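# Four arms build a two-layer carton stack centrally

## Task

Build a stack of the four empty cartons at the centre of the table: a lower layer of two cartons lying next to each other, and an upper layer of two cartons laid crosswise over them. None of the cartons may be crushed.

## Robot and tools

Robots: four identical i2rt Big YAM arms named arm1, arm2, arm3 and arm4. Each has six revolute joints, a two-finger gripper and a camera on the wrist. Reach is roughly 1.0 m from the joint1 axis. Feet, in metres in the scene frame: arm1 (+0.616, -0.593, +0.915); arm2 (+0.630, +0.561, +0.990); arm3 (-0.613, +0.528, +0.902); arm4 (-0.533, -0.636, +0.954). Each foot faces along its own +x, rotated about z; the quaternions are given in the session. The arms sit at the four corners around the table and share the space above it.

Cameras: fixed room cameras cam_a, cam_b, cam_near_a and cam_near_b, plus arm1_cam_wrist to arm4_cam_wrist. With joints 1 and 6 at 0 and the hand level and forward, the wrist camera sits above the hand looking at the fingertips.

Frame: there is one scene frame, with its origin on the floor and +z up, in metres. "hand" is the point between the finger pads, about 1 cm behind the tips. The fingers point along the hand's +z axis and close along its y axis. "hand_target" is where the hand would be at the joint targets currently held.

Tool move. Its keys are arm1, arm2, arm3, arm4 (each optional) and cameras. An arm that is left out gets no new command but may still push toward its old target. Each arm's part is an object with these fields:
- joints: absolute targets by name. joint1_rad -2.879 to 2.879 (turns about the foot, positive counter-clockwise from above). joint2_rad 0 to 3.141 (shoulder, positive raises the arm forward). joint3_rad 0 to 3.019 (elbow, 0 is folded). joint4_rad -1.692 to 1.57 (wrist pitch, positive tips the fingers up). joint5_rad -1.57 to 1.57 (sideways swing, positive to the arm's right). joint6_rad -2.094 to 2.094 (roll, positive clockwise seen from behind). gripper_m 0 to 0.093, the fingertip gap in metres. Joints are in radians.
- target: a single list of seven numbers [x, y, z, qw, qx, qy, qz]. This is an absolute hand pose in the scene frame, in metres with a unit quaternion. The hand travels in a straight line to it from its current hand_target. When target is given, joints may contain only gripper_m.
- speed: the top speed along the path, 0.002 to 0.5 m/s, default 0.25. Rotation is capped at twice that figure in rad/s. It is allowed only together with target.
- min_time_s: 0.1 to 8 s, the shortest duration for this arm's joint motions.
All motions in a call start together. Every hand path in one call finishes at the same moment, set by the slowest. A path lasts 0.5 to 10 s, and a call lasts at most 15 s. At each step the controller clamps the commanded pose to within 100 mm and 20 degrees of the measured hand. Expect the hand to lag, drift and sometimes overshoot the speed, especially near full stretch, and to finish 1 cm or more away. Joint paths can swing wide. Nothing slows down for obstacles or other arms.
cameras: a list of names, ["all"], or []. If omitted, a call with no action shows all cameras and an action shows none. Calling move with no arm parts returns the full state and the scene number.

Tool wait: seconds 0 to 10, plus optional cameras. Robots keep their last commands during it.
Tool zoom_image: camera plus region [x0, y0, x1, y1] in pixels of that camera's newest image, origin at the top left, at most 504 by 504.
Tool read_manual: section "licences" only. It never moves anything.
Tool finished_scene: scene (integer). It closes the scene permanently, so make no further calls after it in that reply. The stack must stay standing without help.

Reading results: for each robot there are joint_positions, hand and hand_target poses, joint_status, hand_status, Joint velocities (rad/s, gripper in m/s; "within noise" means still) and joint torques. Torques are in N m, include the arm's own weight and are noisy, and numbers 3 and 4 wrap at ±28. The "move" line gives each moved arm as done or its worst status. "as last shown" lists arms not named in the call; their lines read "not commanded" or repeat earlier values. "pictures" gives the order of the images, which can be slightly older than the state. Status words: done; off_target (stopped short, may still push); time_out (joints keep nearby targets and keep pushing, and on_its_own lists them; ease this by sending the reported positions); not_followed, "joint command not followed" or "pose unreachable" (a safety check blocked the command, and the arm may keep trying until given new targets); limit_stop_at_motor_heat (resend the target). on_its_own shows uncommanded behaviour, and "held at" there is a target, not a reading. MOTOR HOT warns of heat. OVER-TEMPERATURE FAULT means the arm went limp for 30 to 60 s or more.

Gripper: closed on nothing it reads 0.000 to 0.003. When gripping it can read a few millimetres narrower than the object, or slightly wider. Commanding about 5 mm below the contact reading gives the full 50 to 64 N per pad. Cartons are empty and give way, so set the target only a little below the width at contact. Release by commanding well above the reading.

Avoid: robots pressing hard on one another, which ends the scene. This includes one gripper closing on another arm's fingers. The collision check can be late and does not guard fingers, gripper housings or wrist cameras. Also avoid hard contact with the table or fixed objects, and dropping a carton from height or letting go while it is moving. Do not push anything off the work area or crush a carton. Avoid long holds at full stretch or pushes against the unreachable, which overheat motors. A refused move or wait, or one blocked by a stop, cancels the rest of that reply's move, wait and finished_scene calls; an invalid call (unknown key) does not. Loose objects may occasionally be nudged by an outside push, so check the cameras before finishing.

Each tool is called after "Request:" as name([rows], argument=value, ...), one row to a line, values as JSON.

## Session

Request:
move()

Scene clock: 0.00 s.
Joint torques (N m): no reading
Heat: arm1: hottest joint1_rad 40 °C; arm2: hottest joint6_rad 40 °C; arm3: hottest joint1_rad 38 °C; arm4: hottest joint1_rad 44 °C.
Joint velocities: within noise
arm1.joint_positions: joint1_rad=+0.179 joint2_rad=+0.617 joint3_rad=+1.406 joint4_rad=-1.417 joint5_rad=+0.111 joint6_rad=+0.340 gripper_m=+0.09396
arm1.joint_status: not commanded
arm1.hand: x=+0.4488 y=-0.4458 z=+1.4458 quat_wxyz=(-0.114, +0.775, -0.438, -0.441) (m; scene frame)
arm1.hand_target: x=+0.4505 y=-0.4470 z=+1.4581 quat_wxyz=(-0.116, +0.769, -0.435, -0.454) (m; scene frame)
arm1.hand_status: not commanded
arm2.joint_positions: joint1_rad=+0.227 joint2_rad=+0.633 joint3_rad=+1.333 joint4_rad=-1.225 joint5_rad=+0.246 joint6_rad=-0.317 gripper_m=+0.09396
arm2.joint_status: not commanded
arm2.hand: x=+0.4552 y=+0.3696 z=+1.5254 quat_wxyz=(-0.061, -0.719, -0.473, +0.506) (m; scene frame)
arm2.hand_target: x=+0.4565 y=+0.3716 z=+1.5387 quat_wxyz=(-0.066, -0.714, -0.467, +0.518) (m; scene frame)
arm2.hand_status: not commanded
arm3.joint_positions: joint1_rad=+0.178 joint2_rad=+0.626 joint3_rad=+1.315 joint4_rad=-1.505 joint5_rad=+0.218 joint6_rad=+0.357 gripper_m=+0.09396
arm3.joint_status: not commanded
arm3.hand: x=-0.4782 y=+0.3534 z=+1.3744 quat_wxyz=(-0.342, -0.512, -0.770, +0.165) (m; scene frame)
arm3.hand_target: x=-0.4791 y=+0.3541 z=+1.3875 quat_wxyz=(-0.356, -0.511, -0.765, +0.167) (m; scene frame)
arm3.hand_status: not commanded
arm4.joint_positions: joint1_rad=-0.391 joint2_rad=+0.618 joint3_rad=+1.439 joint4_rad=-1.280 joint5_rad=-0.275 joint6_rad=+0.302 gripper_m=+0.09396
arm4.joint_status: not commanded
arm4.hand: x=-0.3703 y=-0.4693 z=+1.5318 quat_wxyz=(-0.420, +0.196, -0.821, -0.333) (m; scene frame)
arm4.hand_target: x=-0.3731 y=-0.4712 z=+1.5415 quat_wxyz=(-0.429, +0.196, -0.815, -0.337) (m; scene frame)
arm4.hand_status: not commanded
pictures: arm1_cam_wrist, arm2_cam_wrist, arm3_cam_wrist, arm4_cam_wrist, cam_a, cam_b, cam_near_a, cam_near_b

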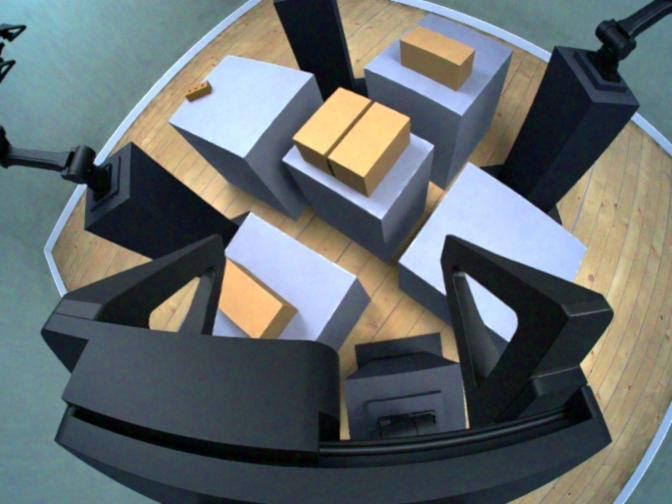

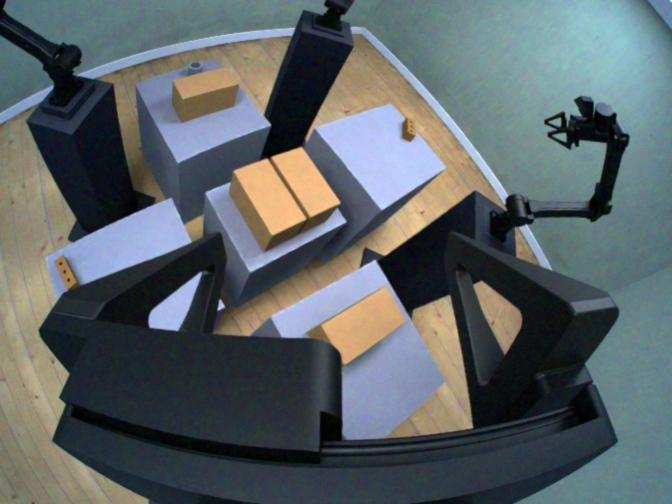

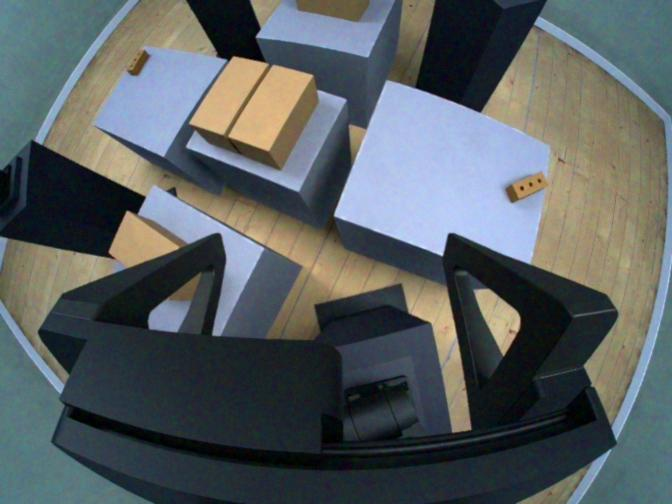

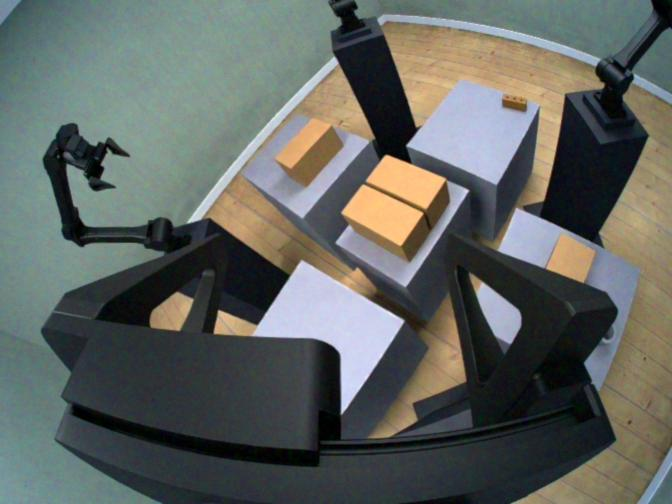

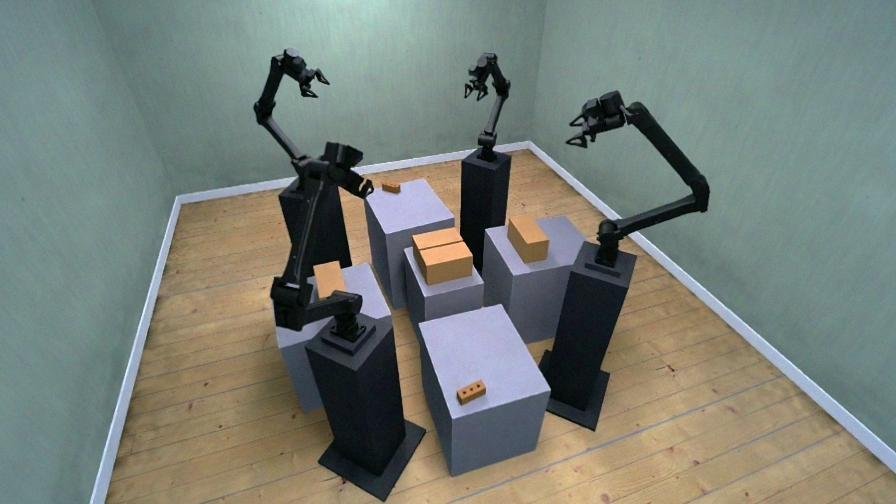

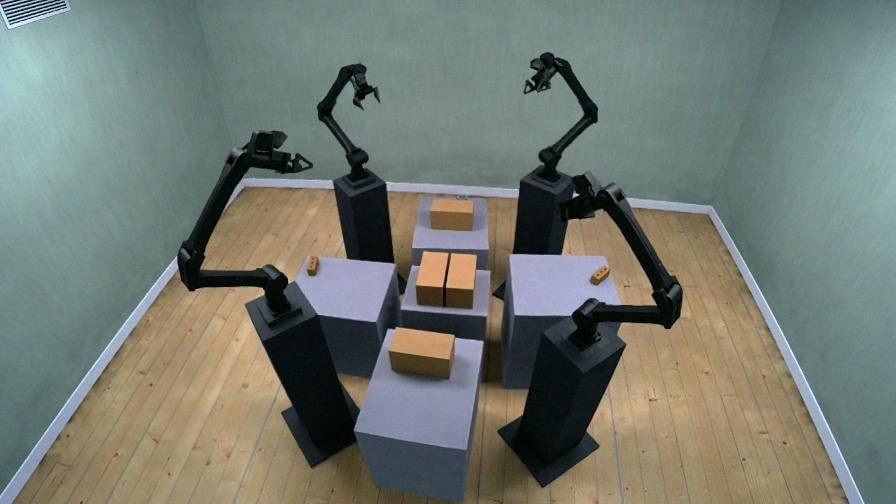

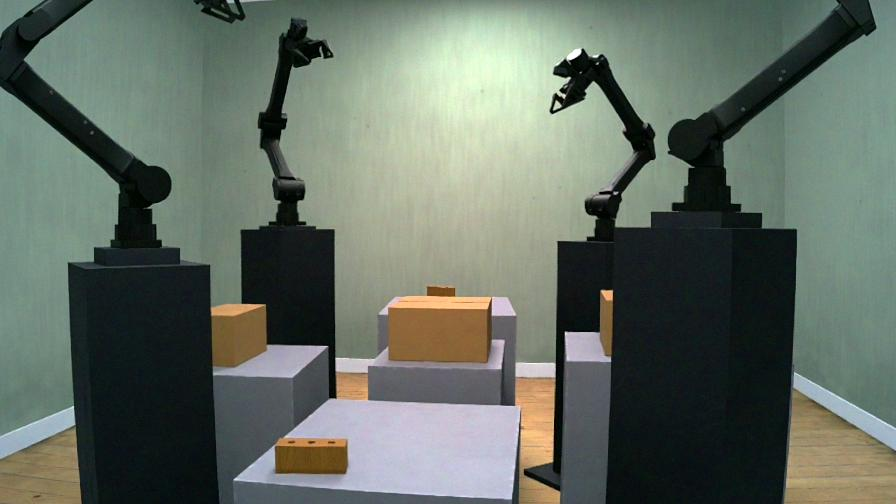

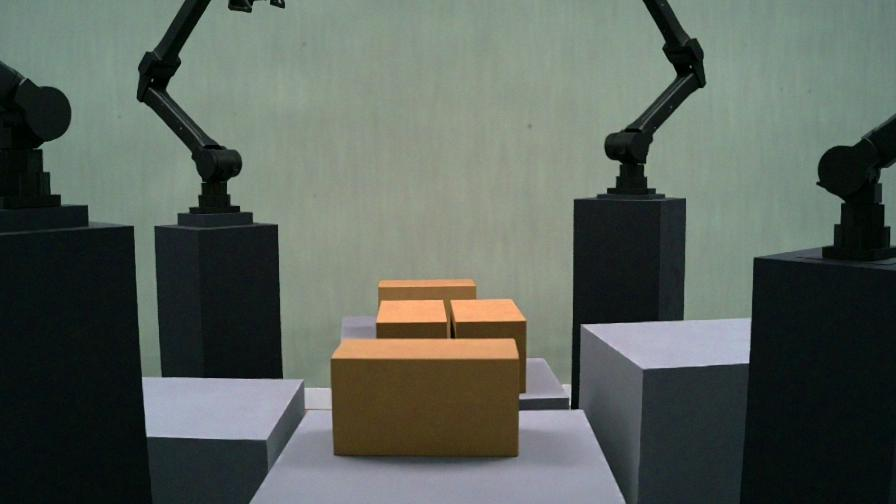

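Request:
zoom_image(camera="cam_near_b", region=[240, 240, 660, 476])

Request:
zoom_image(camera="cam_near_a", region=[200, 270, 640, 480])

Request:
zoom_image(camera="cam_b", region=[280, 180, 640, 400])

Request:
zoom_image(camera="cam_a", region=[290, 170, 610, 380])

Scaled by 1.200 from the camera's 896x504 image, which has a finer 1280x720 frame.

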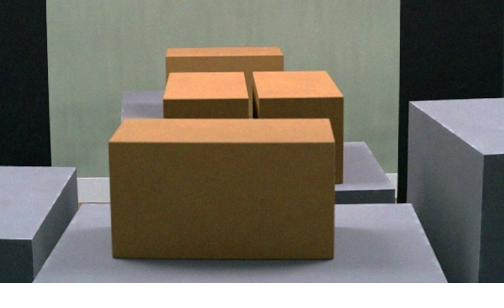

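Scaled by 1.145 from the camera's 896x504 image, which has a finer 1280x720 frame.

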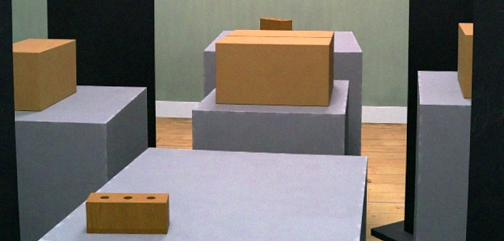

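Scaled by 1.400 from the camera's 896x504 image, which has a finer 1280x720 frame.

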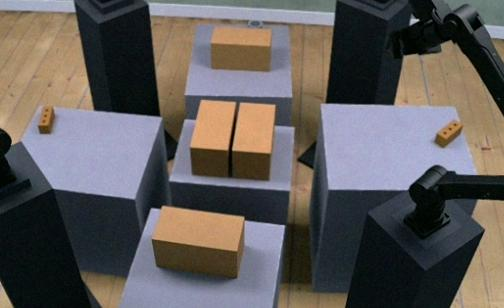

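Scaled by 1.575 from the camera's 896x504 image, which has a finer 1280x720 frame.

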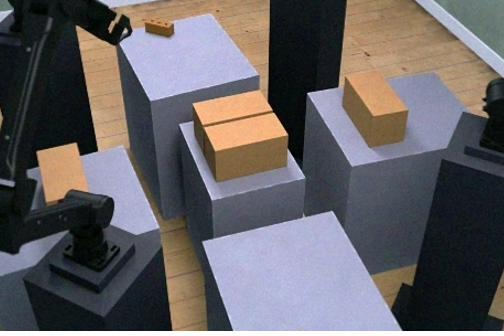

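Request:
move(arm1={"target":[0.33,-0.53,0.88,0,0.9239,0,-0.3827]}, arm2={"target":[0.33,0.53,0.88,0,0.9239,0,-0.3827]}, arm3={"target":[-0.31,0.53,0.88,0.3827,0,0.9239,0]}, arm4={"target":[-0.31,-0.53,0.88,0.3827,0,0.9239,0]}, cameras=["arm1_cam_wrist","arm2_cam_wrist","arm3_cam_wrist","arm4_cam_wrist","cam_b"])

Scene clock: 19.93 s.
Joint torques (N m): arm1=[1.26 -2.2 4.1 1.99 0.02 0.15] | arm2=[2.2 1.2 12.1 1.44 0.13 -0.06] | arm3=[0.85 -3.55 5.41 2.06 -0.09 0.05] | arm4=[-0.62 1.44 12.41 0.88 0.31 -0.27]
Heat: arm1: hottest joint1_rad 39 °C; arm2: hottest joint6_rad 39 °C; arm3: hottest joint1_rad 37 °C; arm4: hottest joint1_rad 43 °C.
move: arm1 off_target; arm2 not_followed; arm3 off_target; arm4 not_followed
Joint velocities: within noise
arm1.joint_positions: joint1_rad=+0.428 joint2_rad=+1.422 joint3_rad=+0.066 joint4_rad=+0.505 joint5_rad=-0.259 joint6_rad=-0.272 gripper_m=+0.09396
arm1.joint_status: not commanded
arm1.hand: x=+0.3449 y=-0.5316 z=+0.8748 quat_wxyz=(+0.003, +0.929, -0.006, -0.370) (m; scene frame)
arm1.hand_target: x=+0.3305 y=-0.5302 z=+0.8805 quat_wxyz=(+0.000, +0.924, +0.000, -0.383) (m; scene frame)
arm1.hand_status: off_target (0.016 m and 1.7 deg from the pose sent, 0.584 m and 55.5 deg at the start)
arm2.joint_positions: joint1_rad=-0.400 joint2_rad=+0.413 joint3_rad=+0.053 joint4_rad=-0.387 joint5_rad=+0.154 joint6_rad=+0.017 gripper_m=+0.09396
arm2.joint_status: not commanded
arm2.on_its_own: joint1_rad is held at -0.389, not at its first target +0.227; joint2_rad is held at +0.403, not at its first target +0.634; joint3_rad is held at +0.078, not at its first target +1.357; joint4_rad is held at -0.397, not at its first target -1.219; joint5_rad is held at +0.155, not at its first target +0.246; joint6_rad is held at +0.010, not at its first target -0.317
arm2.hand: x=+0.3956 y=+0.5024 z=+1.0352 quat_wxyz=(-0.005, -0.904, -0.125, +0.409) (m; scene frame)
arm2.hand_target: x=+0.3905 y=+0.4975 z=+1.0490 quat_wxyz=(-0.008, -0.898, -0.132, +0.420) (m; scene frame)
arm2.hand_status: not_followed (0.171 m and 14.8 deg from the pose sent, 0.677 m and 61.9 deg at the start; pose on its path clipped on 40 of 115 steps; a joint's target at an end of its range on 45 of 115 steps)
arm3.joint_positions: joint1_rad=+0.915 joint2_rad=+1.336 joint3_rad=+0.081 joint4_rad=+0.433 joint5_rad=+0.018 joint6_rad=+0.016 gripper_m=+0.09396
arm3.joint_status: not commanded
arm3.hand: x=-0.3257 y=+0.5272 z=+0.8726 quat_wxyz=(-0.367, -0.007, -0.930, +0.002) (m; scene frame)
arm3.hand_target: x=-0.3105 y=+0.5300 z=+0.8805 quat_wxyz=(-0.383, +0.000, -0.924, +0.000) (m; scene frame)
arm3.hand_status: off_target (0.018 m and 2.1 deg from the pose sent, 0.551 m and 65.1 deg at the start)
arm4.joint_positions: joint1_rad=-0.117 joint2_rad=+0.387 joint3_rad=+0.044 joint4_rad=-0.571 joint5_rad=+0.501 joint6_rad=+0.613 gripper_m=+0.09396
arm4.joint_status: not commanded
arm4.on_its_own: joint1_rad is held at -0.125, not at its first target -0.391; joint2_rad is held at +0.376, not at its first target +0.617; joint3_rad is held at +0.066, not at its first target +1.457; joint4_rad is held at -0.579, not at its first target -1.277; joint5_rad is held at +0.498, not at its first target -0.275; joint6_rad is held at +0.604, not at its first target +0.302
arm4.hand: x=-0.3431 y=-0.5410 z=+0.9824 quat_wxyz=(-0.389, +0.040, -0.919, -0.040) (m; scene frame)
arm4.hand_target: x=-0.3384 y=-0.5373 z=+0.9943 quat_wxyz=(-0.397, +0.037, -0.916, -0.046) (m; scene frame)
arm4.hand_status: not_followed (0.108 m and 6.5 deg from the pose sent, 0.657 m and 46.3 deg at the start; pose on its path clipped on 48 of 131 steps; a joint's target at an end of its range on 53 of 131 steps)
pictures: arm1_cam_wrist, arm2_cam_wrist, arm3_cam_wrist, arm4_cam_wrist, cam_b
pose unreachable (arm2 arm): on one or more control steps of this call this arm could not follow its commanded pose, so it was not sent that pose on those steps. On the call's last step it was still not sent that pose. It may still have moved: this result reports where it is.
cause: moving toward the commanded pose would bring two parts of the arm too close to each other (its shoulder (the part past joint 1) and its forearm (the part past joint 3), 28 mm apart when it was first held).
pose unreachable (arm4 arm): on one or more control steps of this call this arm could not follow its commanded pose, so it was not sent that pose on those steps. On the call's last step it was still not sent that pose. It may still have moved: this result reports where it is.
cause: moving toward the commanded pose would bring two parts of the arm too close to each other (its shoulder (the part past joint 1) and its forearm (the part past joint 3), 24 mm apart when it was first held).
camera_calibration:
arm1_cam_wrist: T_world_to_cam=[[-0.00357551, 0.999986, -0.00397241, 0.535811], [0.989739, 0.00297138, -0.142857, -0.211341], [-0.142843, -0.00444244, -0.989735, 1.03709], [0, 0, 0, 1]] pos_world=[0.359229, -0.530568, 0.998377]
arm2_cam_wrist: T_world_to_cam=[[-0.232208, 0.968363, 0.0913904, -0.488718], [0.942656, 0.247207, -0.224248, -0.259948], [-0.239746, 0.0340775, -0.970237, 1.20734], [0, 0, 0, 1]] pos_world=[0.421012, 0.496375, 1.15777]
arm3_cam_wrist: T_world_to_cam=[[-0.0107431, -0.999941, 0.00164995, 0.521745], [-0.989363, 0.01039, -0.145097, -0.196737], [0.145071, -0.00319119, -0.989416, 1.03523], [0, 0, 0, 1]] pos_world=[-0.339222, 0.527062, 0.994868]
arm4_cam_wrist: T_world_to_cam=[[0.113846, -0.992833, -0.036345, -0.465325], [-0.977129, -0.105282, -0.184755, -0.207049], [0.179605, 0.0565475, -0.982112, 1.17972], [0, 0, 0, 1]] pos_world=[-0.361221, -0.550499, 1.10345]

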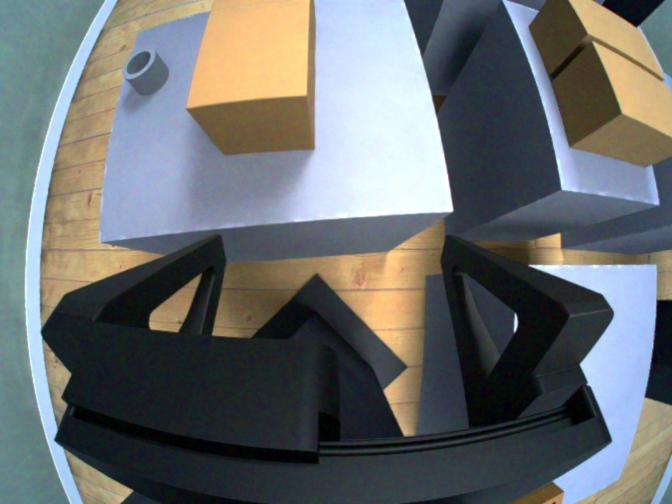

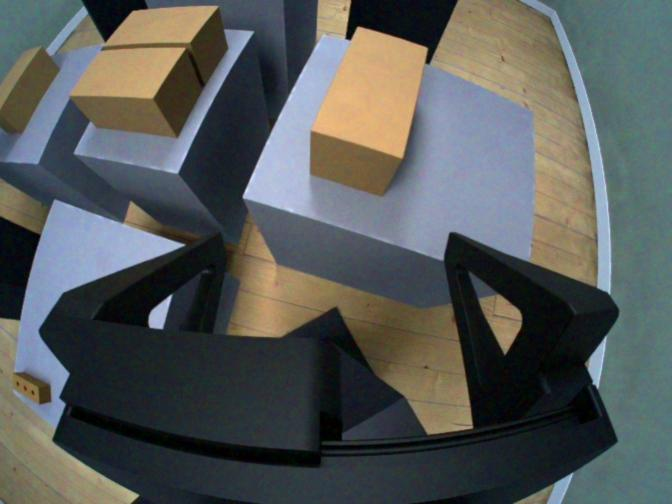

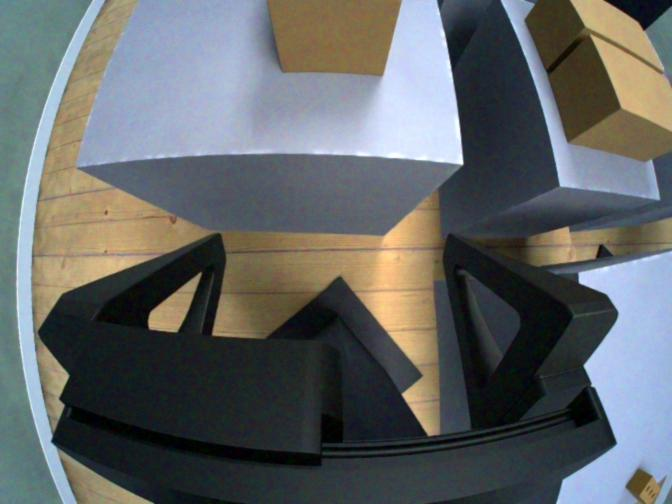

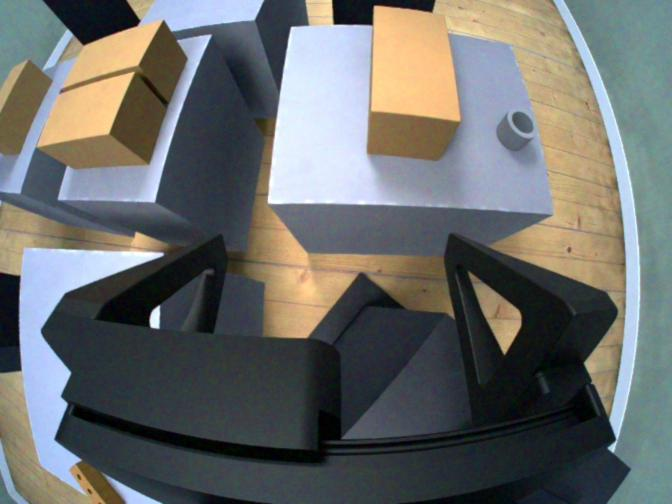

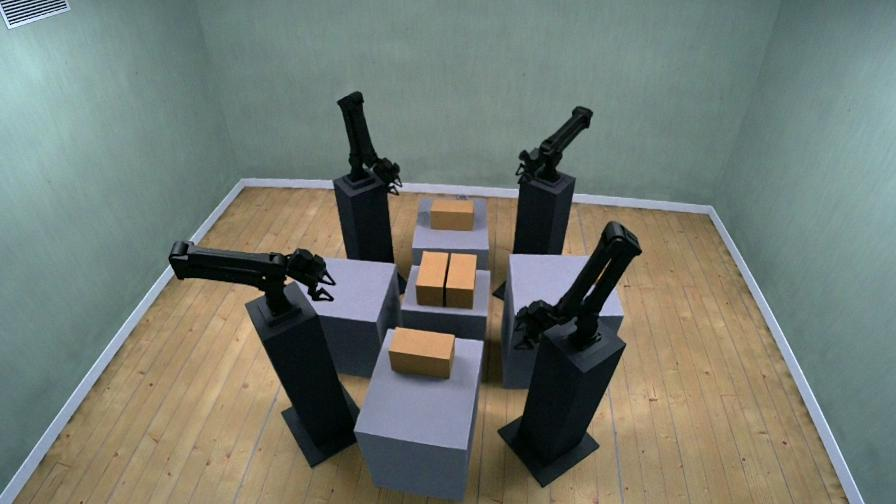

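Request:
move(arm1={"joints":{"joint1_rad":0.89,"joint2_rad":1.6,"joint3_rad":0.6,"joint4_rad":0.6,"joint5_rad":0.08,"joint6_rad":0},"min_time_s":2.5}, arm2={"joints":{"joint1_rad":-0.66,"joint2_rad":1.6,"joint3_rad":0.6,"joint4_rad":0.6,"joint5_rad":0.1,"joint6_rad":0},"min_time_s":2.5}, arm3={"joints":{"joint1_rad":0.897,"joint2_rad":1.6,"joint3_rad":0.6,"joint4_rad":0.6,"joint5_rad":0,"joint6_rad":0},"min_time_s":2.5}, arm4={"joints":{"joint1_rad":-0.948,"joint2_rad":1.6,"joint3_rad":0.6,"joint4_rad":0.6,"joint5_rad":0.04,"joint6_rad":0},"min_time_s":2.5})

Request:
move(arm1={"joints":{"joint2_rad":2.276,"joint3_rad":0.31,"joint4_rad":1.178,"gripper_m":0.06},"min_time_s":2}, arm2={"joints":{"joint2_rad":2.41,"joint3_rad":0.4,"joint4_rad":1.216,"gripper_m":0.06},"min_time_s":2}, arm3={"joints":{"joint2_rad":1.965,"joint3_rad":0.52,"joint4_rad":0.66,"gripper_m":0.06},"min_time_s":2}, arm4={"joints":{"joint2_rad":2.494,"joint3_rad":0.354,"joint4_rad":1.354,"gripper_m":0.06},"min_time_s":2}, cameras=["arm1_cam_wrist","arm2_cam_wrist","arm3_cam_wrist","arm4_cam_wrist","cam_a"])

Scene clock: 34.57 s.
Joint torques (N m): arm1=[1.08 -7.24 7.73 2.37 0.17 0.15] | arm2=[0.44 -7.36 10.37 3.14 -0.08 -0.1] | arm3=[-0.79 -9.64 8.01 2.39 -0.1 0.04] | arm4=[-0.79 -9.17 10.66 2.22 0.05 -0.25]
Heat: arm1: hottest joint1_rad 39 °C; arm2: hottest joint3_rad 39 °C; arm3: hottest joint1_rad 37 °C; arm4: hottest joint1_rad 43 °C.
move: arm1 done; arm2 done; arm3 done; arm4 done
Joint velocities: within noise
arm1.joint_positions: joint1_rad=+0.876 joint2_rad=+1.586 joint3_rad=+0.560 joint4_rad=+0.580 joint5_rad=+0.076 joint6_rad=-0.007 gripper_m=+0.09396
arm1.joint_status: all done
arm1.hand: x=+0.0991 y=-0.6133 z=+0.9897 quat_wxyz=(-0.016, +0.845, +0.010, -0.534) (m; scene frame)
arm1.hand_target: x=+0.0811 y=-0.6212 z=+1.0042 quat_wxyz=(-0.011, +0.833, +0.011, -0.553) (m; scene frame)
arm1.hand_status: not commanded
arm2.joint_positions: joint1_rad=-0.650 joint2_rad=+1.590 joint3_rad=+0.555 joint4_rad=+0.578 joint5_rad=+0.105 joint6_rad=+0.010 gripper_m=+0.09396
arm2.joint_status: all done
arm2.hand: x=+0.1174 y=+0.5239 z=+1.0645 quat_wxyz=(+0.012, -0.846, -0.014, +0.533) (m; scene frame)
arm2.hand_target: x=+0.0963 y=+0.5261 z=+1.0838 quat_wxyz=(+0.014, -0.831, -0.013, +0.556) (m; scene frame)
arm2.hand_status: not commanded
arm3.joint_positions: joint1_rad=+0.911 joint2_rad=+1.589 joint3_rad=+0.565 joint4_rad=+0.583 joint5_rad=+0.003 joint6_rad=+0.007 gripper_m=+0.09396
arm3.joint_status: all done
arm3.hand: x=-0.0940 y=+0.5298 z=+0.9789 quat_wxyz=(-0.536, -0.002, -0.844, -0.004) (m; scene frame)
arm3.hand_target: x=-0.0779 y=+0.5228 z=+0.9924 quat_wxyz=(-0.554, -0.004, -0.833, +0.000) (m; scene frame)
arm3.hand_status: not commanded
arm4.joint_positions: joint1_rad=-0.936 joint2_rad=+1.582 joint3_rad=+0.556 joint4_rad=+0.585 joint5_rad=+0.042 joint6_rad=+0.009 gripper_m=+0.09396
arm4.joint_status: all done
arm4.hand: x=-0.0169 y=-0.6163 z=+1.0299 quat_wxyz=(-0.536, +0.007, -0.844, +0.000) (m; scene frame)
arm4.hand_target: x=+0.0028 y=-0.6210 z=+1.0434 quat_wxyz=(-0.553, +0.006, -0.833, +0.004) (m; scene frame)
arm4.hand_status: not commanded
pictures: none

Scene clock: 37.17 s.
Joint torques (N m): arm1=[1.03 -7.3 -2.65 2.09 0.18 0.16] | arm2=[-0.09 -8.35 -3.38 2.92 -0.13 -0.13] | arm3=[-0.91 -10.93 2.14 2.06 -0.09 0.05] | arm4=[-0.5 -4.42 -7.62 2.09 0.09 -0.24]
Heat: arm1: hottest joint1_rad 39 °C; arm2: hottest joint6_rad 39 °C; arm3: hottest joint1_rad 37 °C; arm4: hottest joint1_rad 43 °C.
move: arm1 done; arm2 done; arm3 done; arm4 done
Joint velocities: within noise
arm1.joint_positions: joint1_rad=+0.876 joint2_rad=+2.264 joint3_rad=+0.324 joint4_rad=+1.159 joint5_rad=+0.077 joint6_rad=-0.007 gripper_m=+0.06009
arm1.joint_status: all done
arm1.hand: x=+0.2615 y=-0.6026 z=+0.7627 quat_wxyz=(-0.024, +0.922, +0.019, -0.385) (m; scene frame)
arm1.hand_target: x=+0.2691 y=-0.6063 z=+0.7618 quat_wxyz=(-0.021, +0.923, +0.021, -0.383) (m; scene frame)
arm1.hand_status: not commanded
arm2.joint_positions: joint1_rad=-0.650 joint2_rad=+2.400 joint3_rad=+0.414 joint4_rad=+1.195 joint5_rad=+0.105 joint6_rad=+0.009 gripper_m=+0.06009
arm2.joint_status: all done
arm2.hand: x=+0.2618 y=+0.5397 z=+0.8039 quat_wxyz=(+0.025, -0.922, -0.026, +0.385) (m; scene frame)
arm2.hand_target: x=+0.2684 y=+0.5432 z=+0.8040 quat_wxyz=(+0.027, -0.923, -0.027, +0.384) (m; scene frame)
arm2.hand_status: not commanded
arm3.joint_positions: joint1_rad=+0.911 joint2_rad=+1.957 joint3_rad=+0.521 joint4_rad=+0.644 joint5_rad=+0.003 joint6_rad=+0.007 gripper_m=+0.06009
arm3.joint_status: all done
arm3.hand: x=-0.1601 y=+0.5302 z=+0.8037 quat_wxyz=(-0.381, -0.002, -0.925, -0.003) (m; scene frame)
arm3.hand_target: x=-0.1595 y=+0.5243 z=+0.8029 quat_wxyz=(-0.384, -0.004, -0.923, -0.001) (m; scene frame)
arm3.hand_status: not commanded
arm4.joint_positions: joint1_rad=-0.940 joint2_rad=+2.401 joint3_rad=+0.419 joint4_rad=+1.339 joint5_rad=+0.042 joint6_rad=+0.008 gripper_m=+0.06007
arm4.joint_status: all done
arm4.hand: x=-0.1393 y=-0.6240 z=+0.7914 quat_wxyz=(-0.449, +0.009, -0.894, +0.005) (m; scene frame)
arm4.hand_target: x=-0.1983 y=-0.6292 z=+0.7615 quat_wxyz=(-0.383, +0.012, -0.924, +0.010) (m; scene frame)
arm4.hand_status: not commanded
pictures: arm1_cam_wrist, arm2_cam_wrist, arm3_cam_wrist, arm4_cam_wrist, cam_a
camera_calibration:
arm1_cam_wrist: T_world_to_cam=[[-0.0283639, 0.997595, 0.0632468, 0.559912], [0.983826, 0.0390557, -0.174817, -0.0970305], [-0.176867, 0.0572653, -0.982567, 0.95464], [0, 0, 0, 1]] pos_world=[0.280187, -0.609443, 0.885623]
arm2_cam_wrist: T_world_to_cam=[[-0.0303789, 0.997391, 0.0654804, -0.582385], [0.983195, 0.0416161, -0.177749, -0.131954], [-0.18001, 0.0589803, -0.981895, 0.929852], [0, 0, 0, 1]] pos_world=[0.279427, 0.531514, 0.927697]
arm3_cam_wrist: T_world_to_cam=[[0.00290619, -0.99999, -0.00341429, 0.532926], [-0.984808, -0.00226923, -0.173632, -0.0125697], [0.173622, 0.00386703, -0.984805, 0.940076], [0, 0, 0, 1]] pos_world=[-0.177146, 0.529257, 0.925428]
arm4_cam_wrist: T_world_to_cam=[[0.0214717, -0.999494, 0.0234836, -0.64225], [-0.951216, -0.0276543, -0.307283, 0.097008], [0.307777, -0.0157401, -0.951328, 0.908609], [0, 0, 0, 1]] pos_world=[-0.173583, -0.624941, 0.909277]

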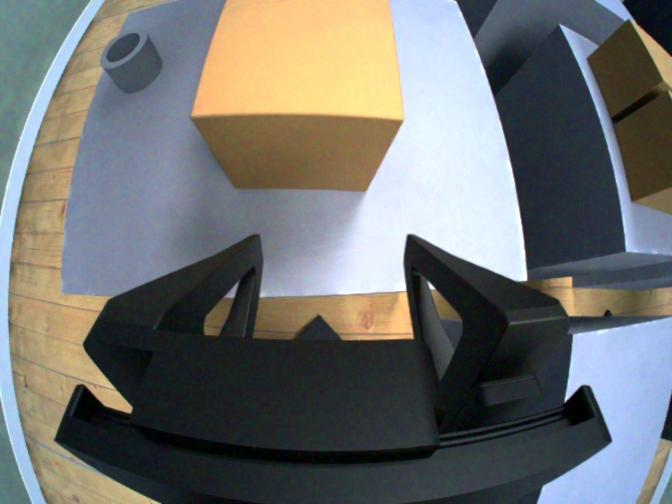

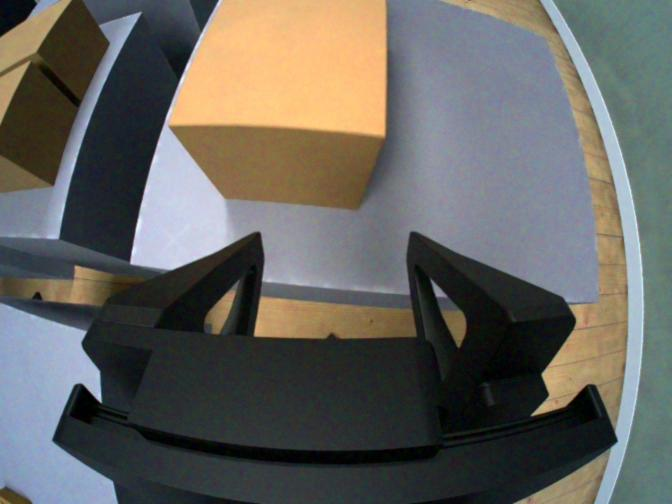

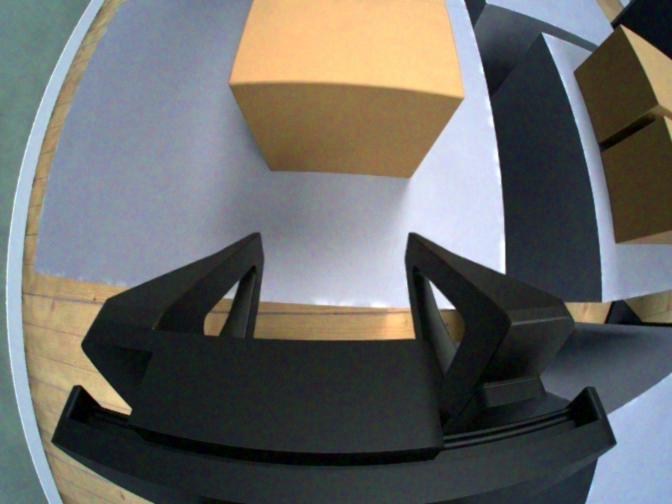

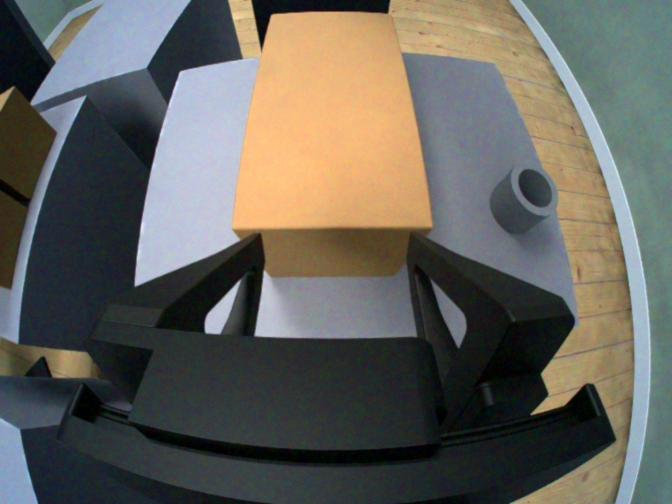

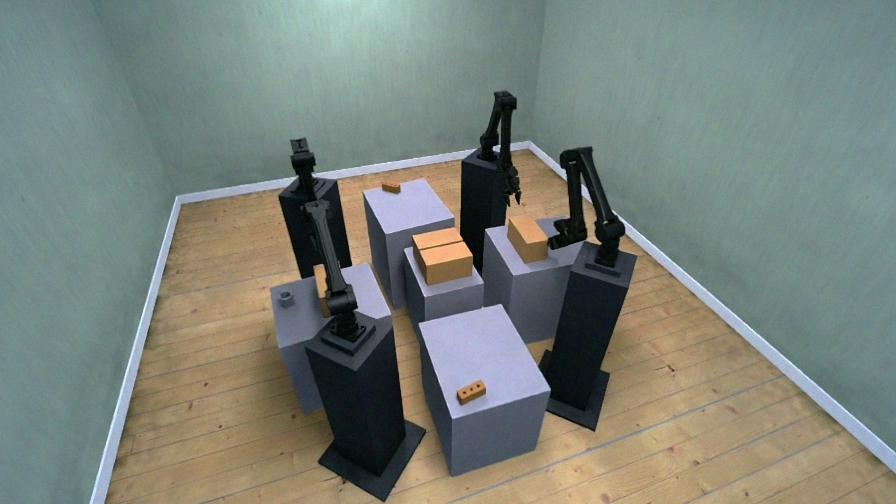

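Request:
move(arm1={"target":[0.21,-0.627,0.665,0,0.9239,0,-0.3827],"speed":0.15}, arm2={"target":[0.22,0.519,0.72,0,0.9239,0,-0.3827],"speed":0.15}, arm3={"target":[-0.09,0.519,0.72,0.3827,0,0.9239,0],"speed":0.15}, arm4={"target":[-0.14,-0.627,0.665,0.3827,0,0.9239,0],"speed":0.15}, cameras=["arm1_cam_wrist","arm2_cam_wrist","arm3_cam_wrist","arm4_cam_wrist","cam_near_b"])

Scene clock: 42.67 s.
Joint torques (N m): arm1=[1.14 -8.94 -1.24 1.22 0.19 0.15] | arm2=[2.14 -9.58 -1.1 1.52 0.05 0.12] | arm3=[-0.79 -13.74 2.62 1.95 -0.1 0.04] | arm4=[-0.91 -11.05 -1.94 1.07 0.05 -0.1]
Heat: arm1: hottest joint1_rad 39 °C; arm2: hottest joint6_rad 38 °C; arm3: hottest joint1_rad 37 °C; arm4: hottest joint1_rad 43 °C.
move: arm1 done; arm2 done; arm3 done; arm4 off_target
Joint velocities: within noise
arm1.joint_positions: joint1_rad=+0.916 joint2_rad=+2.551 joint3_rad=+0.602 joint4_rad=+1.172 joint5_rad=+0.083 joint6_rad=+0.078 gripper_m=+0.06009
arm1.joint_status: not commanded
arm1.hand: x=+0.2067 y=-0.6216 z=+0.6714 quat_wxyz=(-0.002, +0.921, -0.003, -0.388) (m; scene frame)
arm1.hand_target: x=+0.2101 y=-0.6269 z=+0.6651 quat_wxyz=(+0.000, +0.924, +0.000, -0.383) (m; scene frame)
arm1.hand_status: done (0.009 m and 0.8 deg from the pose sent, 0.113 m and 3.5 deg at the start)
arm2.joint_positions: joint1_rad=-0.622 joint2_rad=+2.620 joint3_rad=+0.656 joint4_rad=+1.183 joint5_rad=+0.105 joint6_rad=+0.095 gripper_m=+0.06009
arm2.joint_status: not commanded
arm2.hand: x=+0.2159 y=+0.5227 z=+0.7270 quat_wxyz=(+0.003, -0.921, +0.000, +0.391) (m; scene frame)
arm2.hand_target: x=+0.2200 y=+0.5191 z=+0.7202 quat_wxyz=(+0.000, -0.924, +0.000, +0.383) (m; scene frame)
arm2.hand_status: done (0.009 m and 1.0 deg from the pose sent, 0.096 m and 4.2 deg at the start)
arm3.joint_positions: joint1_rad=+0.897 joint2_rad=+2.270 joint3_rad=+0.767 joint4_rad=+0.695 joint5_rad=-0.009 joint6_rad=-0.011 gripper_m=+0.06009
arm3.joint_status: not commanded
arm3.hand: x=-0.0978 y=+0.5257 z=+0.7194 quat_wxyz=(-0.374, +0.002, -0.928, -0.002) (m; scene frame)
arm3.hand_target: x=-0.0903 y=+0.5190 z=+0.7200 quat_wxyz=(-0.382, +0.000, -0.924, +0.000) (m; scene frame)
arm3.hand_status: done (0.010 m and 1.2 deg from the pose sent, 0.110 m and 0.5 deg at the start)
arm4.joint_positions: joint1_rad=-0.942 joint2_rad=+2.692 joint3_rad=+0.651 joint4_rad=+1.276 joint5_rad=+0.029 joint6_rad=+0.016 gripper_m=+0.06007
arm4.joint_status: not commanded
arm4.hand: x=-0.1342 y=-0.6221 z=+0.6757 quat_wxyz=(-0.393, +0.009, -0.920, +0.000) (m; scene frame)
arm4.hand_target: x=-0.1403 y=-0.6268 z=+0.6653 quat_wxyz=(-0.383, +0.000, -0.924, +0.000) (m; scene frame)
arm4.hand_status: off_target (0.013 m and 1.6 deg from the pose sent, 0.126 m and 8.4 deg at the start)
pictures: arm1_cam_wrist, arm2_cam_wrist, arm3_cam_wrist, arm4_cam_wrist, cam_near_b
camera_calibration:
arm1_cam_wrist: T_world_to_cam=[[-0.0044331, 0.999969, 0.00655482, 0.617629], [0.983217, 0.00555418, -0.182356, -0.0738661], [-0.182387, 0.0056364, -0.983211, 0.825795], [0, 0, 0, 1]] pos_world=[0.225978, -0.621854, 0.794413]
arm2_cam_wrist: T_world_to_cam=[[0.00105117, 0.999993, 0.00359518, -0.524998], [0.981766, -0.000348587, -0.190092, -0.0686113], [-0.19009, 0.00372945, -0.98176, 0.877996], [0, 0, 0, 1]] pos_world=[0.23481, 0.521696, 0.850826]
arm3_cam_wrist: T_world_to_cam=[[0.0102346, -0.999947, 0.000801121, 0.525689], [-0.987356, -0.0102324, -0.158187, 0.0270043], [0.158186, 0.00082798, -0.987409, 0.848178], [0, 0, 0, 1]] pos_world=[-0.112888, 0.525235, 0.84135]
arm4_cam_wrist: T_world_to_cam=[[0.0263533, -0.999577, 0.0123288, -0.629627], [-0.981683, -0.0282056, -0.18842, -0.0184241], [0.188688, -0.00713751, -0.982011, 0.807192], [0, 0, 0, 1]] pos_world=[-0.153801, -0.624119, 0.796963]

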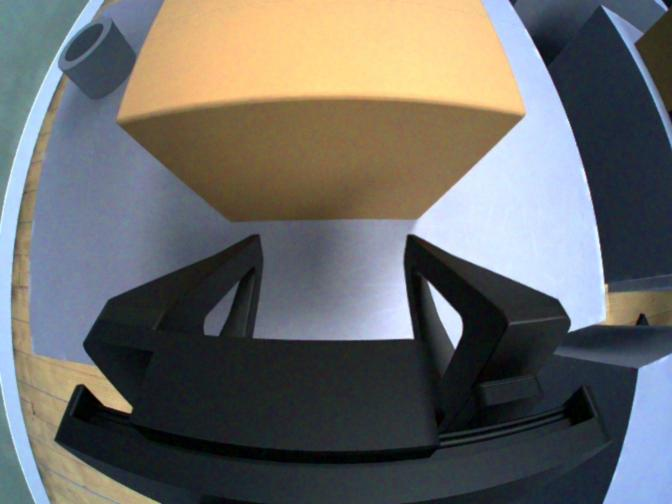

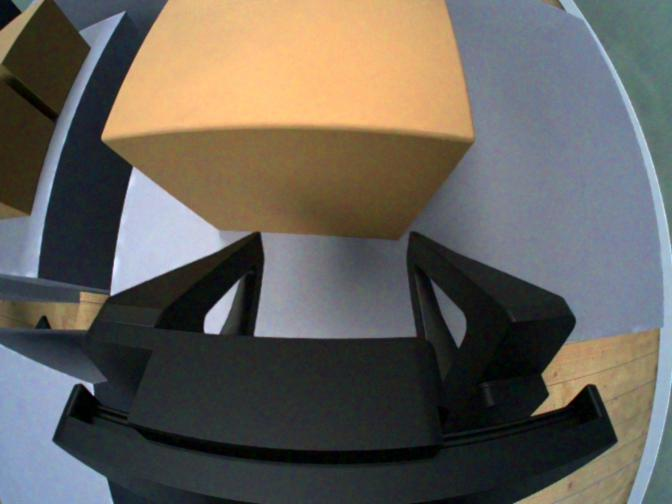

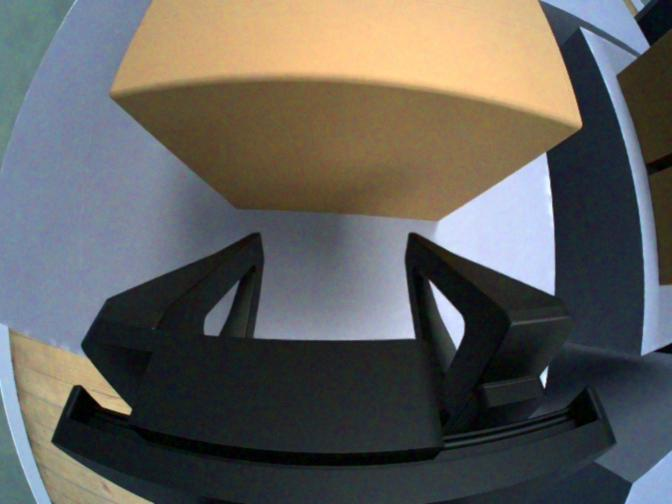

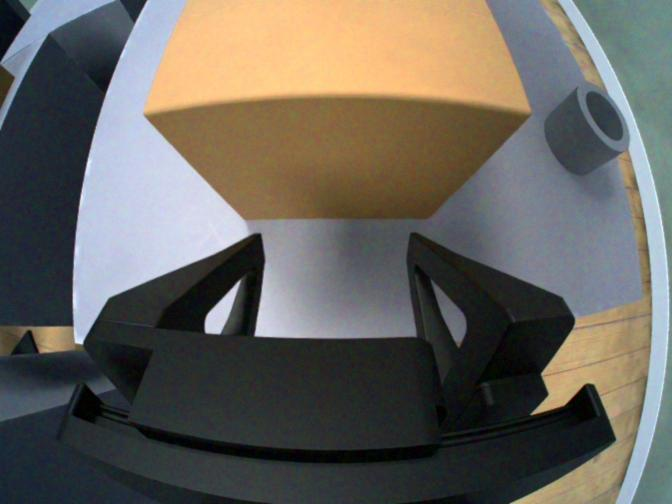

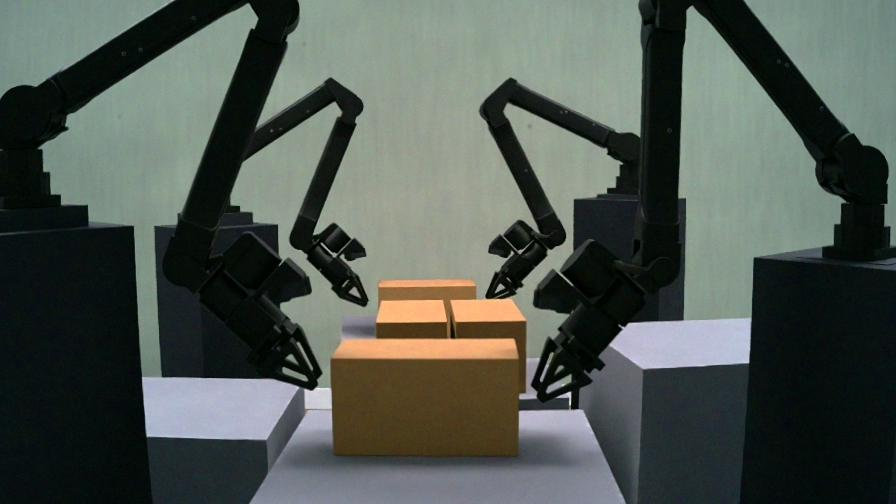

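Request:
move(arm1={"target":[0.172,-0.627,0.66,0,0.9239,0,-0.3827],"speed":0.05}, arm2={"target":[0.19,0.519,0.715,0,0.9239,0,-0.3827],"speed":0.05}, arm3={"target":[-0.06,0.519,0.715,0.3827,0,0.9239,0],"speed":0.05}, arm4={"target":[-0.104,-0.627,0.66,0.3827,0,0.9239,0],"speed":0.05}, cameras=["arm1_cam_wrist","arm2_cam_wrist","arm3_cam_wrist","arm4_cam_wrist","cam_near_b"])

Scene clock: 45.03 s.
Joint torques (N m): arm1=[-0.03 -11.58 -0.65 1.02 -0.05 0.07] | arm2=[0.97 -11.52 -0.34 1.61 -0.11 -0.02] | arm3=[-0.73 -14.39 3.84 1.22 -0.06 0.06] | arm4=[-0.79 -14.51 -1.35 1.13 0.05 -0.12]
Heat: arm1: hottest joint1_rad 39 °C; arm2: hottest joint6_rad 38 °C; arm3: hottest joint1_rad 37 °C; arm4: hottest joint1_rad 43 °C.
move: arm1 done; arm2 done; arm3 off_target; arm4 done
Joint velocities: within noise
arm1.joint_positions: joint1_rad=+0.916 joint2_rad=+2.551 joint3_rad=+0.692 joint4_rad=+1.062 joint5_rad=+0.080 joint6_rad=+0.078 gripper_m=+0.06009
arm1.joint_status: not commanded
arm1.hand: x=+0.1781 y=-0.6252 z=+0.6567 quat_wxyz=(-0.002, +0.925, -0.002, -0.379) (m; scene frame)
arm1.hand_target: x=+0.1720 y=-0.6270 z=+0.6601 quat_wxyz=(+0.000, +0.924, +0.000, -0.383) (m; scene frame)
arm1.hand_status: done (0.007 m and 0.6 deg from the pose sent, 0.037 m and 0.8 deg at the start)
arm2.joint_positions: joint1_rad=-0.622 joint2_rad=+2.620 joint3_rad=+0.721 joint4_rad=+1.091 joint5_rad=+0.100 joint6_rad=+0.096 gripper_m=+0.06009
arm2.joint_status: not commanded
arm2.hand: x=+0.1972 y=+0.5194 z=+0.7138 quat_wxyz=(+0.002, -0.926, -0.001, +0.379) (m; scene frame)
arm2.hand_target: x=+0.1901 y=+0.5190 z=+0.7151 quat_wxyz=(+0.000, -0.924, +0.000, +0.383) (m; scene frame)
arm2.hand_status: done (0.007 m and 0.6 deg from the pose sent, 0.029 m and 1.0 deg at the start)
arm3.joint_positions: joint1_rad=+0.897 joint2_rad=+2.295 joint3_rad=+0.843 joint4_rad=+0.650 joint5_rad=-0.009 joint6_rad=-0.011 gripper_m=+0.06009
arm3.joint_status: not commanded
arm3.hand: x=-0.0714 y=+0.5255 z=+0.7149 quat_wxyz=(-0.376, +0.002, -0.926, -0.002) (m; scene frame)
arm3.hand_target: x=-0.0604 y=+0.5190 z=+0.7152 quat_wxyz=(-0.383, +0.000, -0.924, +0.000) (m; scene frame)
arm3.hand_status: off_target (0.013 m and 0.9 deg from the pose sent, 0.039 m and 1.2 deg at the start)
arm4.joint_positions: joint1_rad=-0.945 joint2_rad=+2.692 joint3_rad=+0.731 joint4_rad=+1.163 joint5_rad=+0.026 joint6_rad=+0.016 gripper_m=+0.06007
arm4.joint_status: not commanded
arm4.hand: x=-0.1121 y=-0.6217 z=+0.6571 quat_wxyz=(-0.378, +0.008, -0.926, -0.001) (m; scene frame)
arm4.hand_target: x=-0.1041 y=-0.6270 z=+0.6601 quat_wxyz=(-0.383, +0.000, -0.924, +0.000) (m; scene frame)
arm4.hand_status: done (0.010 m and 1.2 deg from the pose sent, 0.034 m and 1.6 deg at the start)
pictures: arm1_cam_wrist, arm2_cam_wrist, arm3_cam_wrist, arm4_cam_wrist, cam_near_b
camera_calibration:
arm1_cam_wrist: T_world_to_cam=[[-0.00619193, 0.99996, 0.00641422, 0.62153], [0.986703, 0.00715141, -0.162379, -0.0611777], [-0.162418, 0.00532349, -0.986708, 0.804661], [0, 0, 0, 1]] pos_world=[0.194904, -0.625351, 0.780045]
arm2_cam_wrist: T_world_to_cam=[[-0.00146106, 0.999992, 0.00368249, -0.521167], [0.986399, 0.00204645, -0.164358, -0.0732284], [-0.164364, 0.00339227, -0.986394, 0.859948], [0, 0, 0, 1]] pos_world=[0.212816, 0.518396, 0.838131]
arm3_cam_wrist: T_world_to_cam=[[0.0102151, -0.999947, 0.000963096, 0.525093], [-0.986362, -0.0102345, -0.164271, 0.0567609], [0.164272, 0.000728082, -0.986415, 0.839426], [0, 0, 0, 1]] pos_world=[-0.0872713, 0.525035, 0.836841]
arm4_cam_wrist: T_world_to_cam=[[0.0259113, -0.999611, 0.010307, -0.628295], [-0.987432, -0.0272009, -0.155686, -0.0216962], [0.155906, -0.00614338, -0.987753, 0.785389], [0, 0, 0, 1]] pos_world=[-0.127591, -0.623816, 0.778868]

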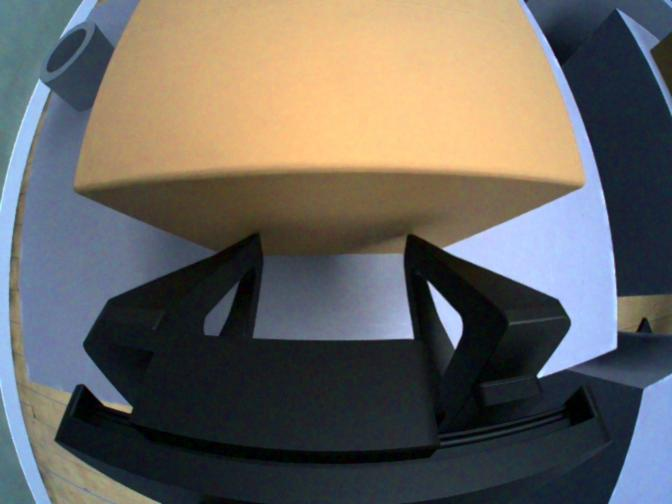

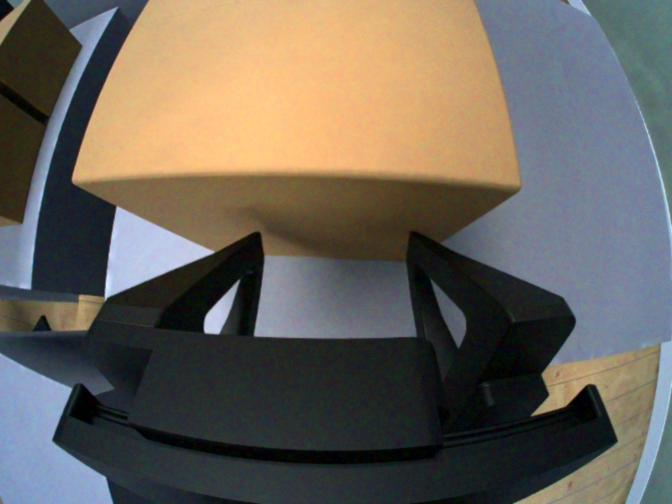

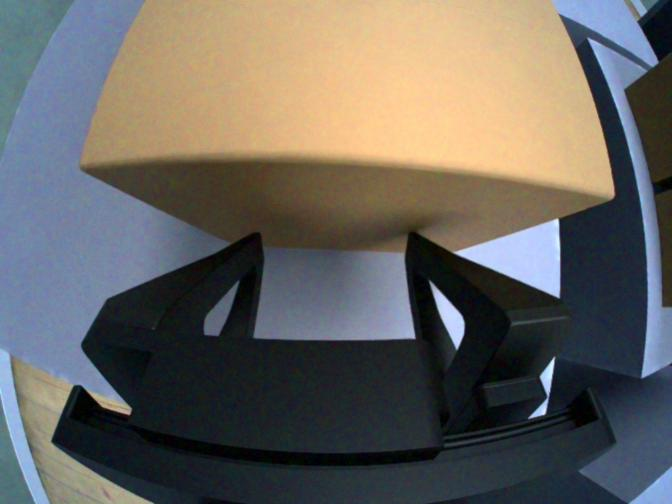

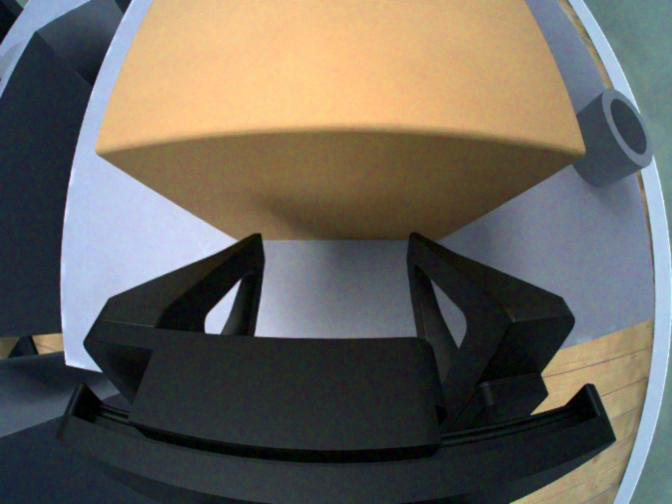

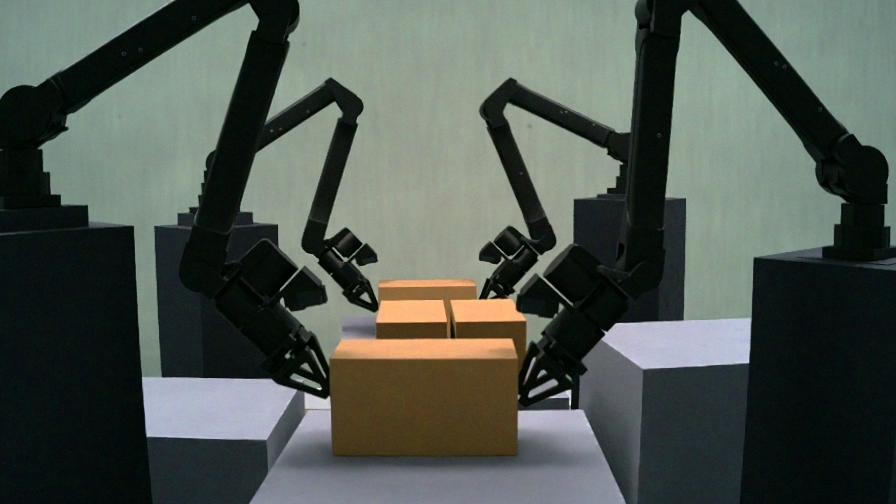

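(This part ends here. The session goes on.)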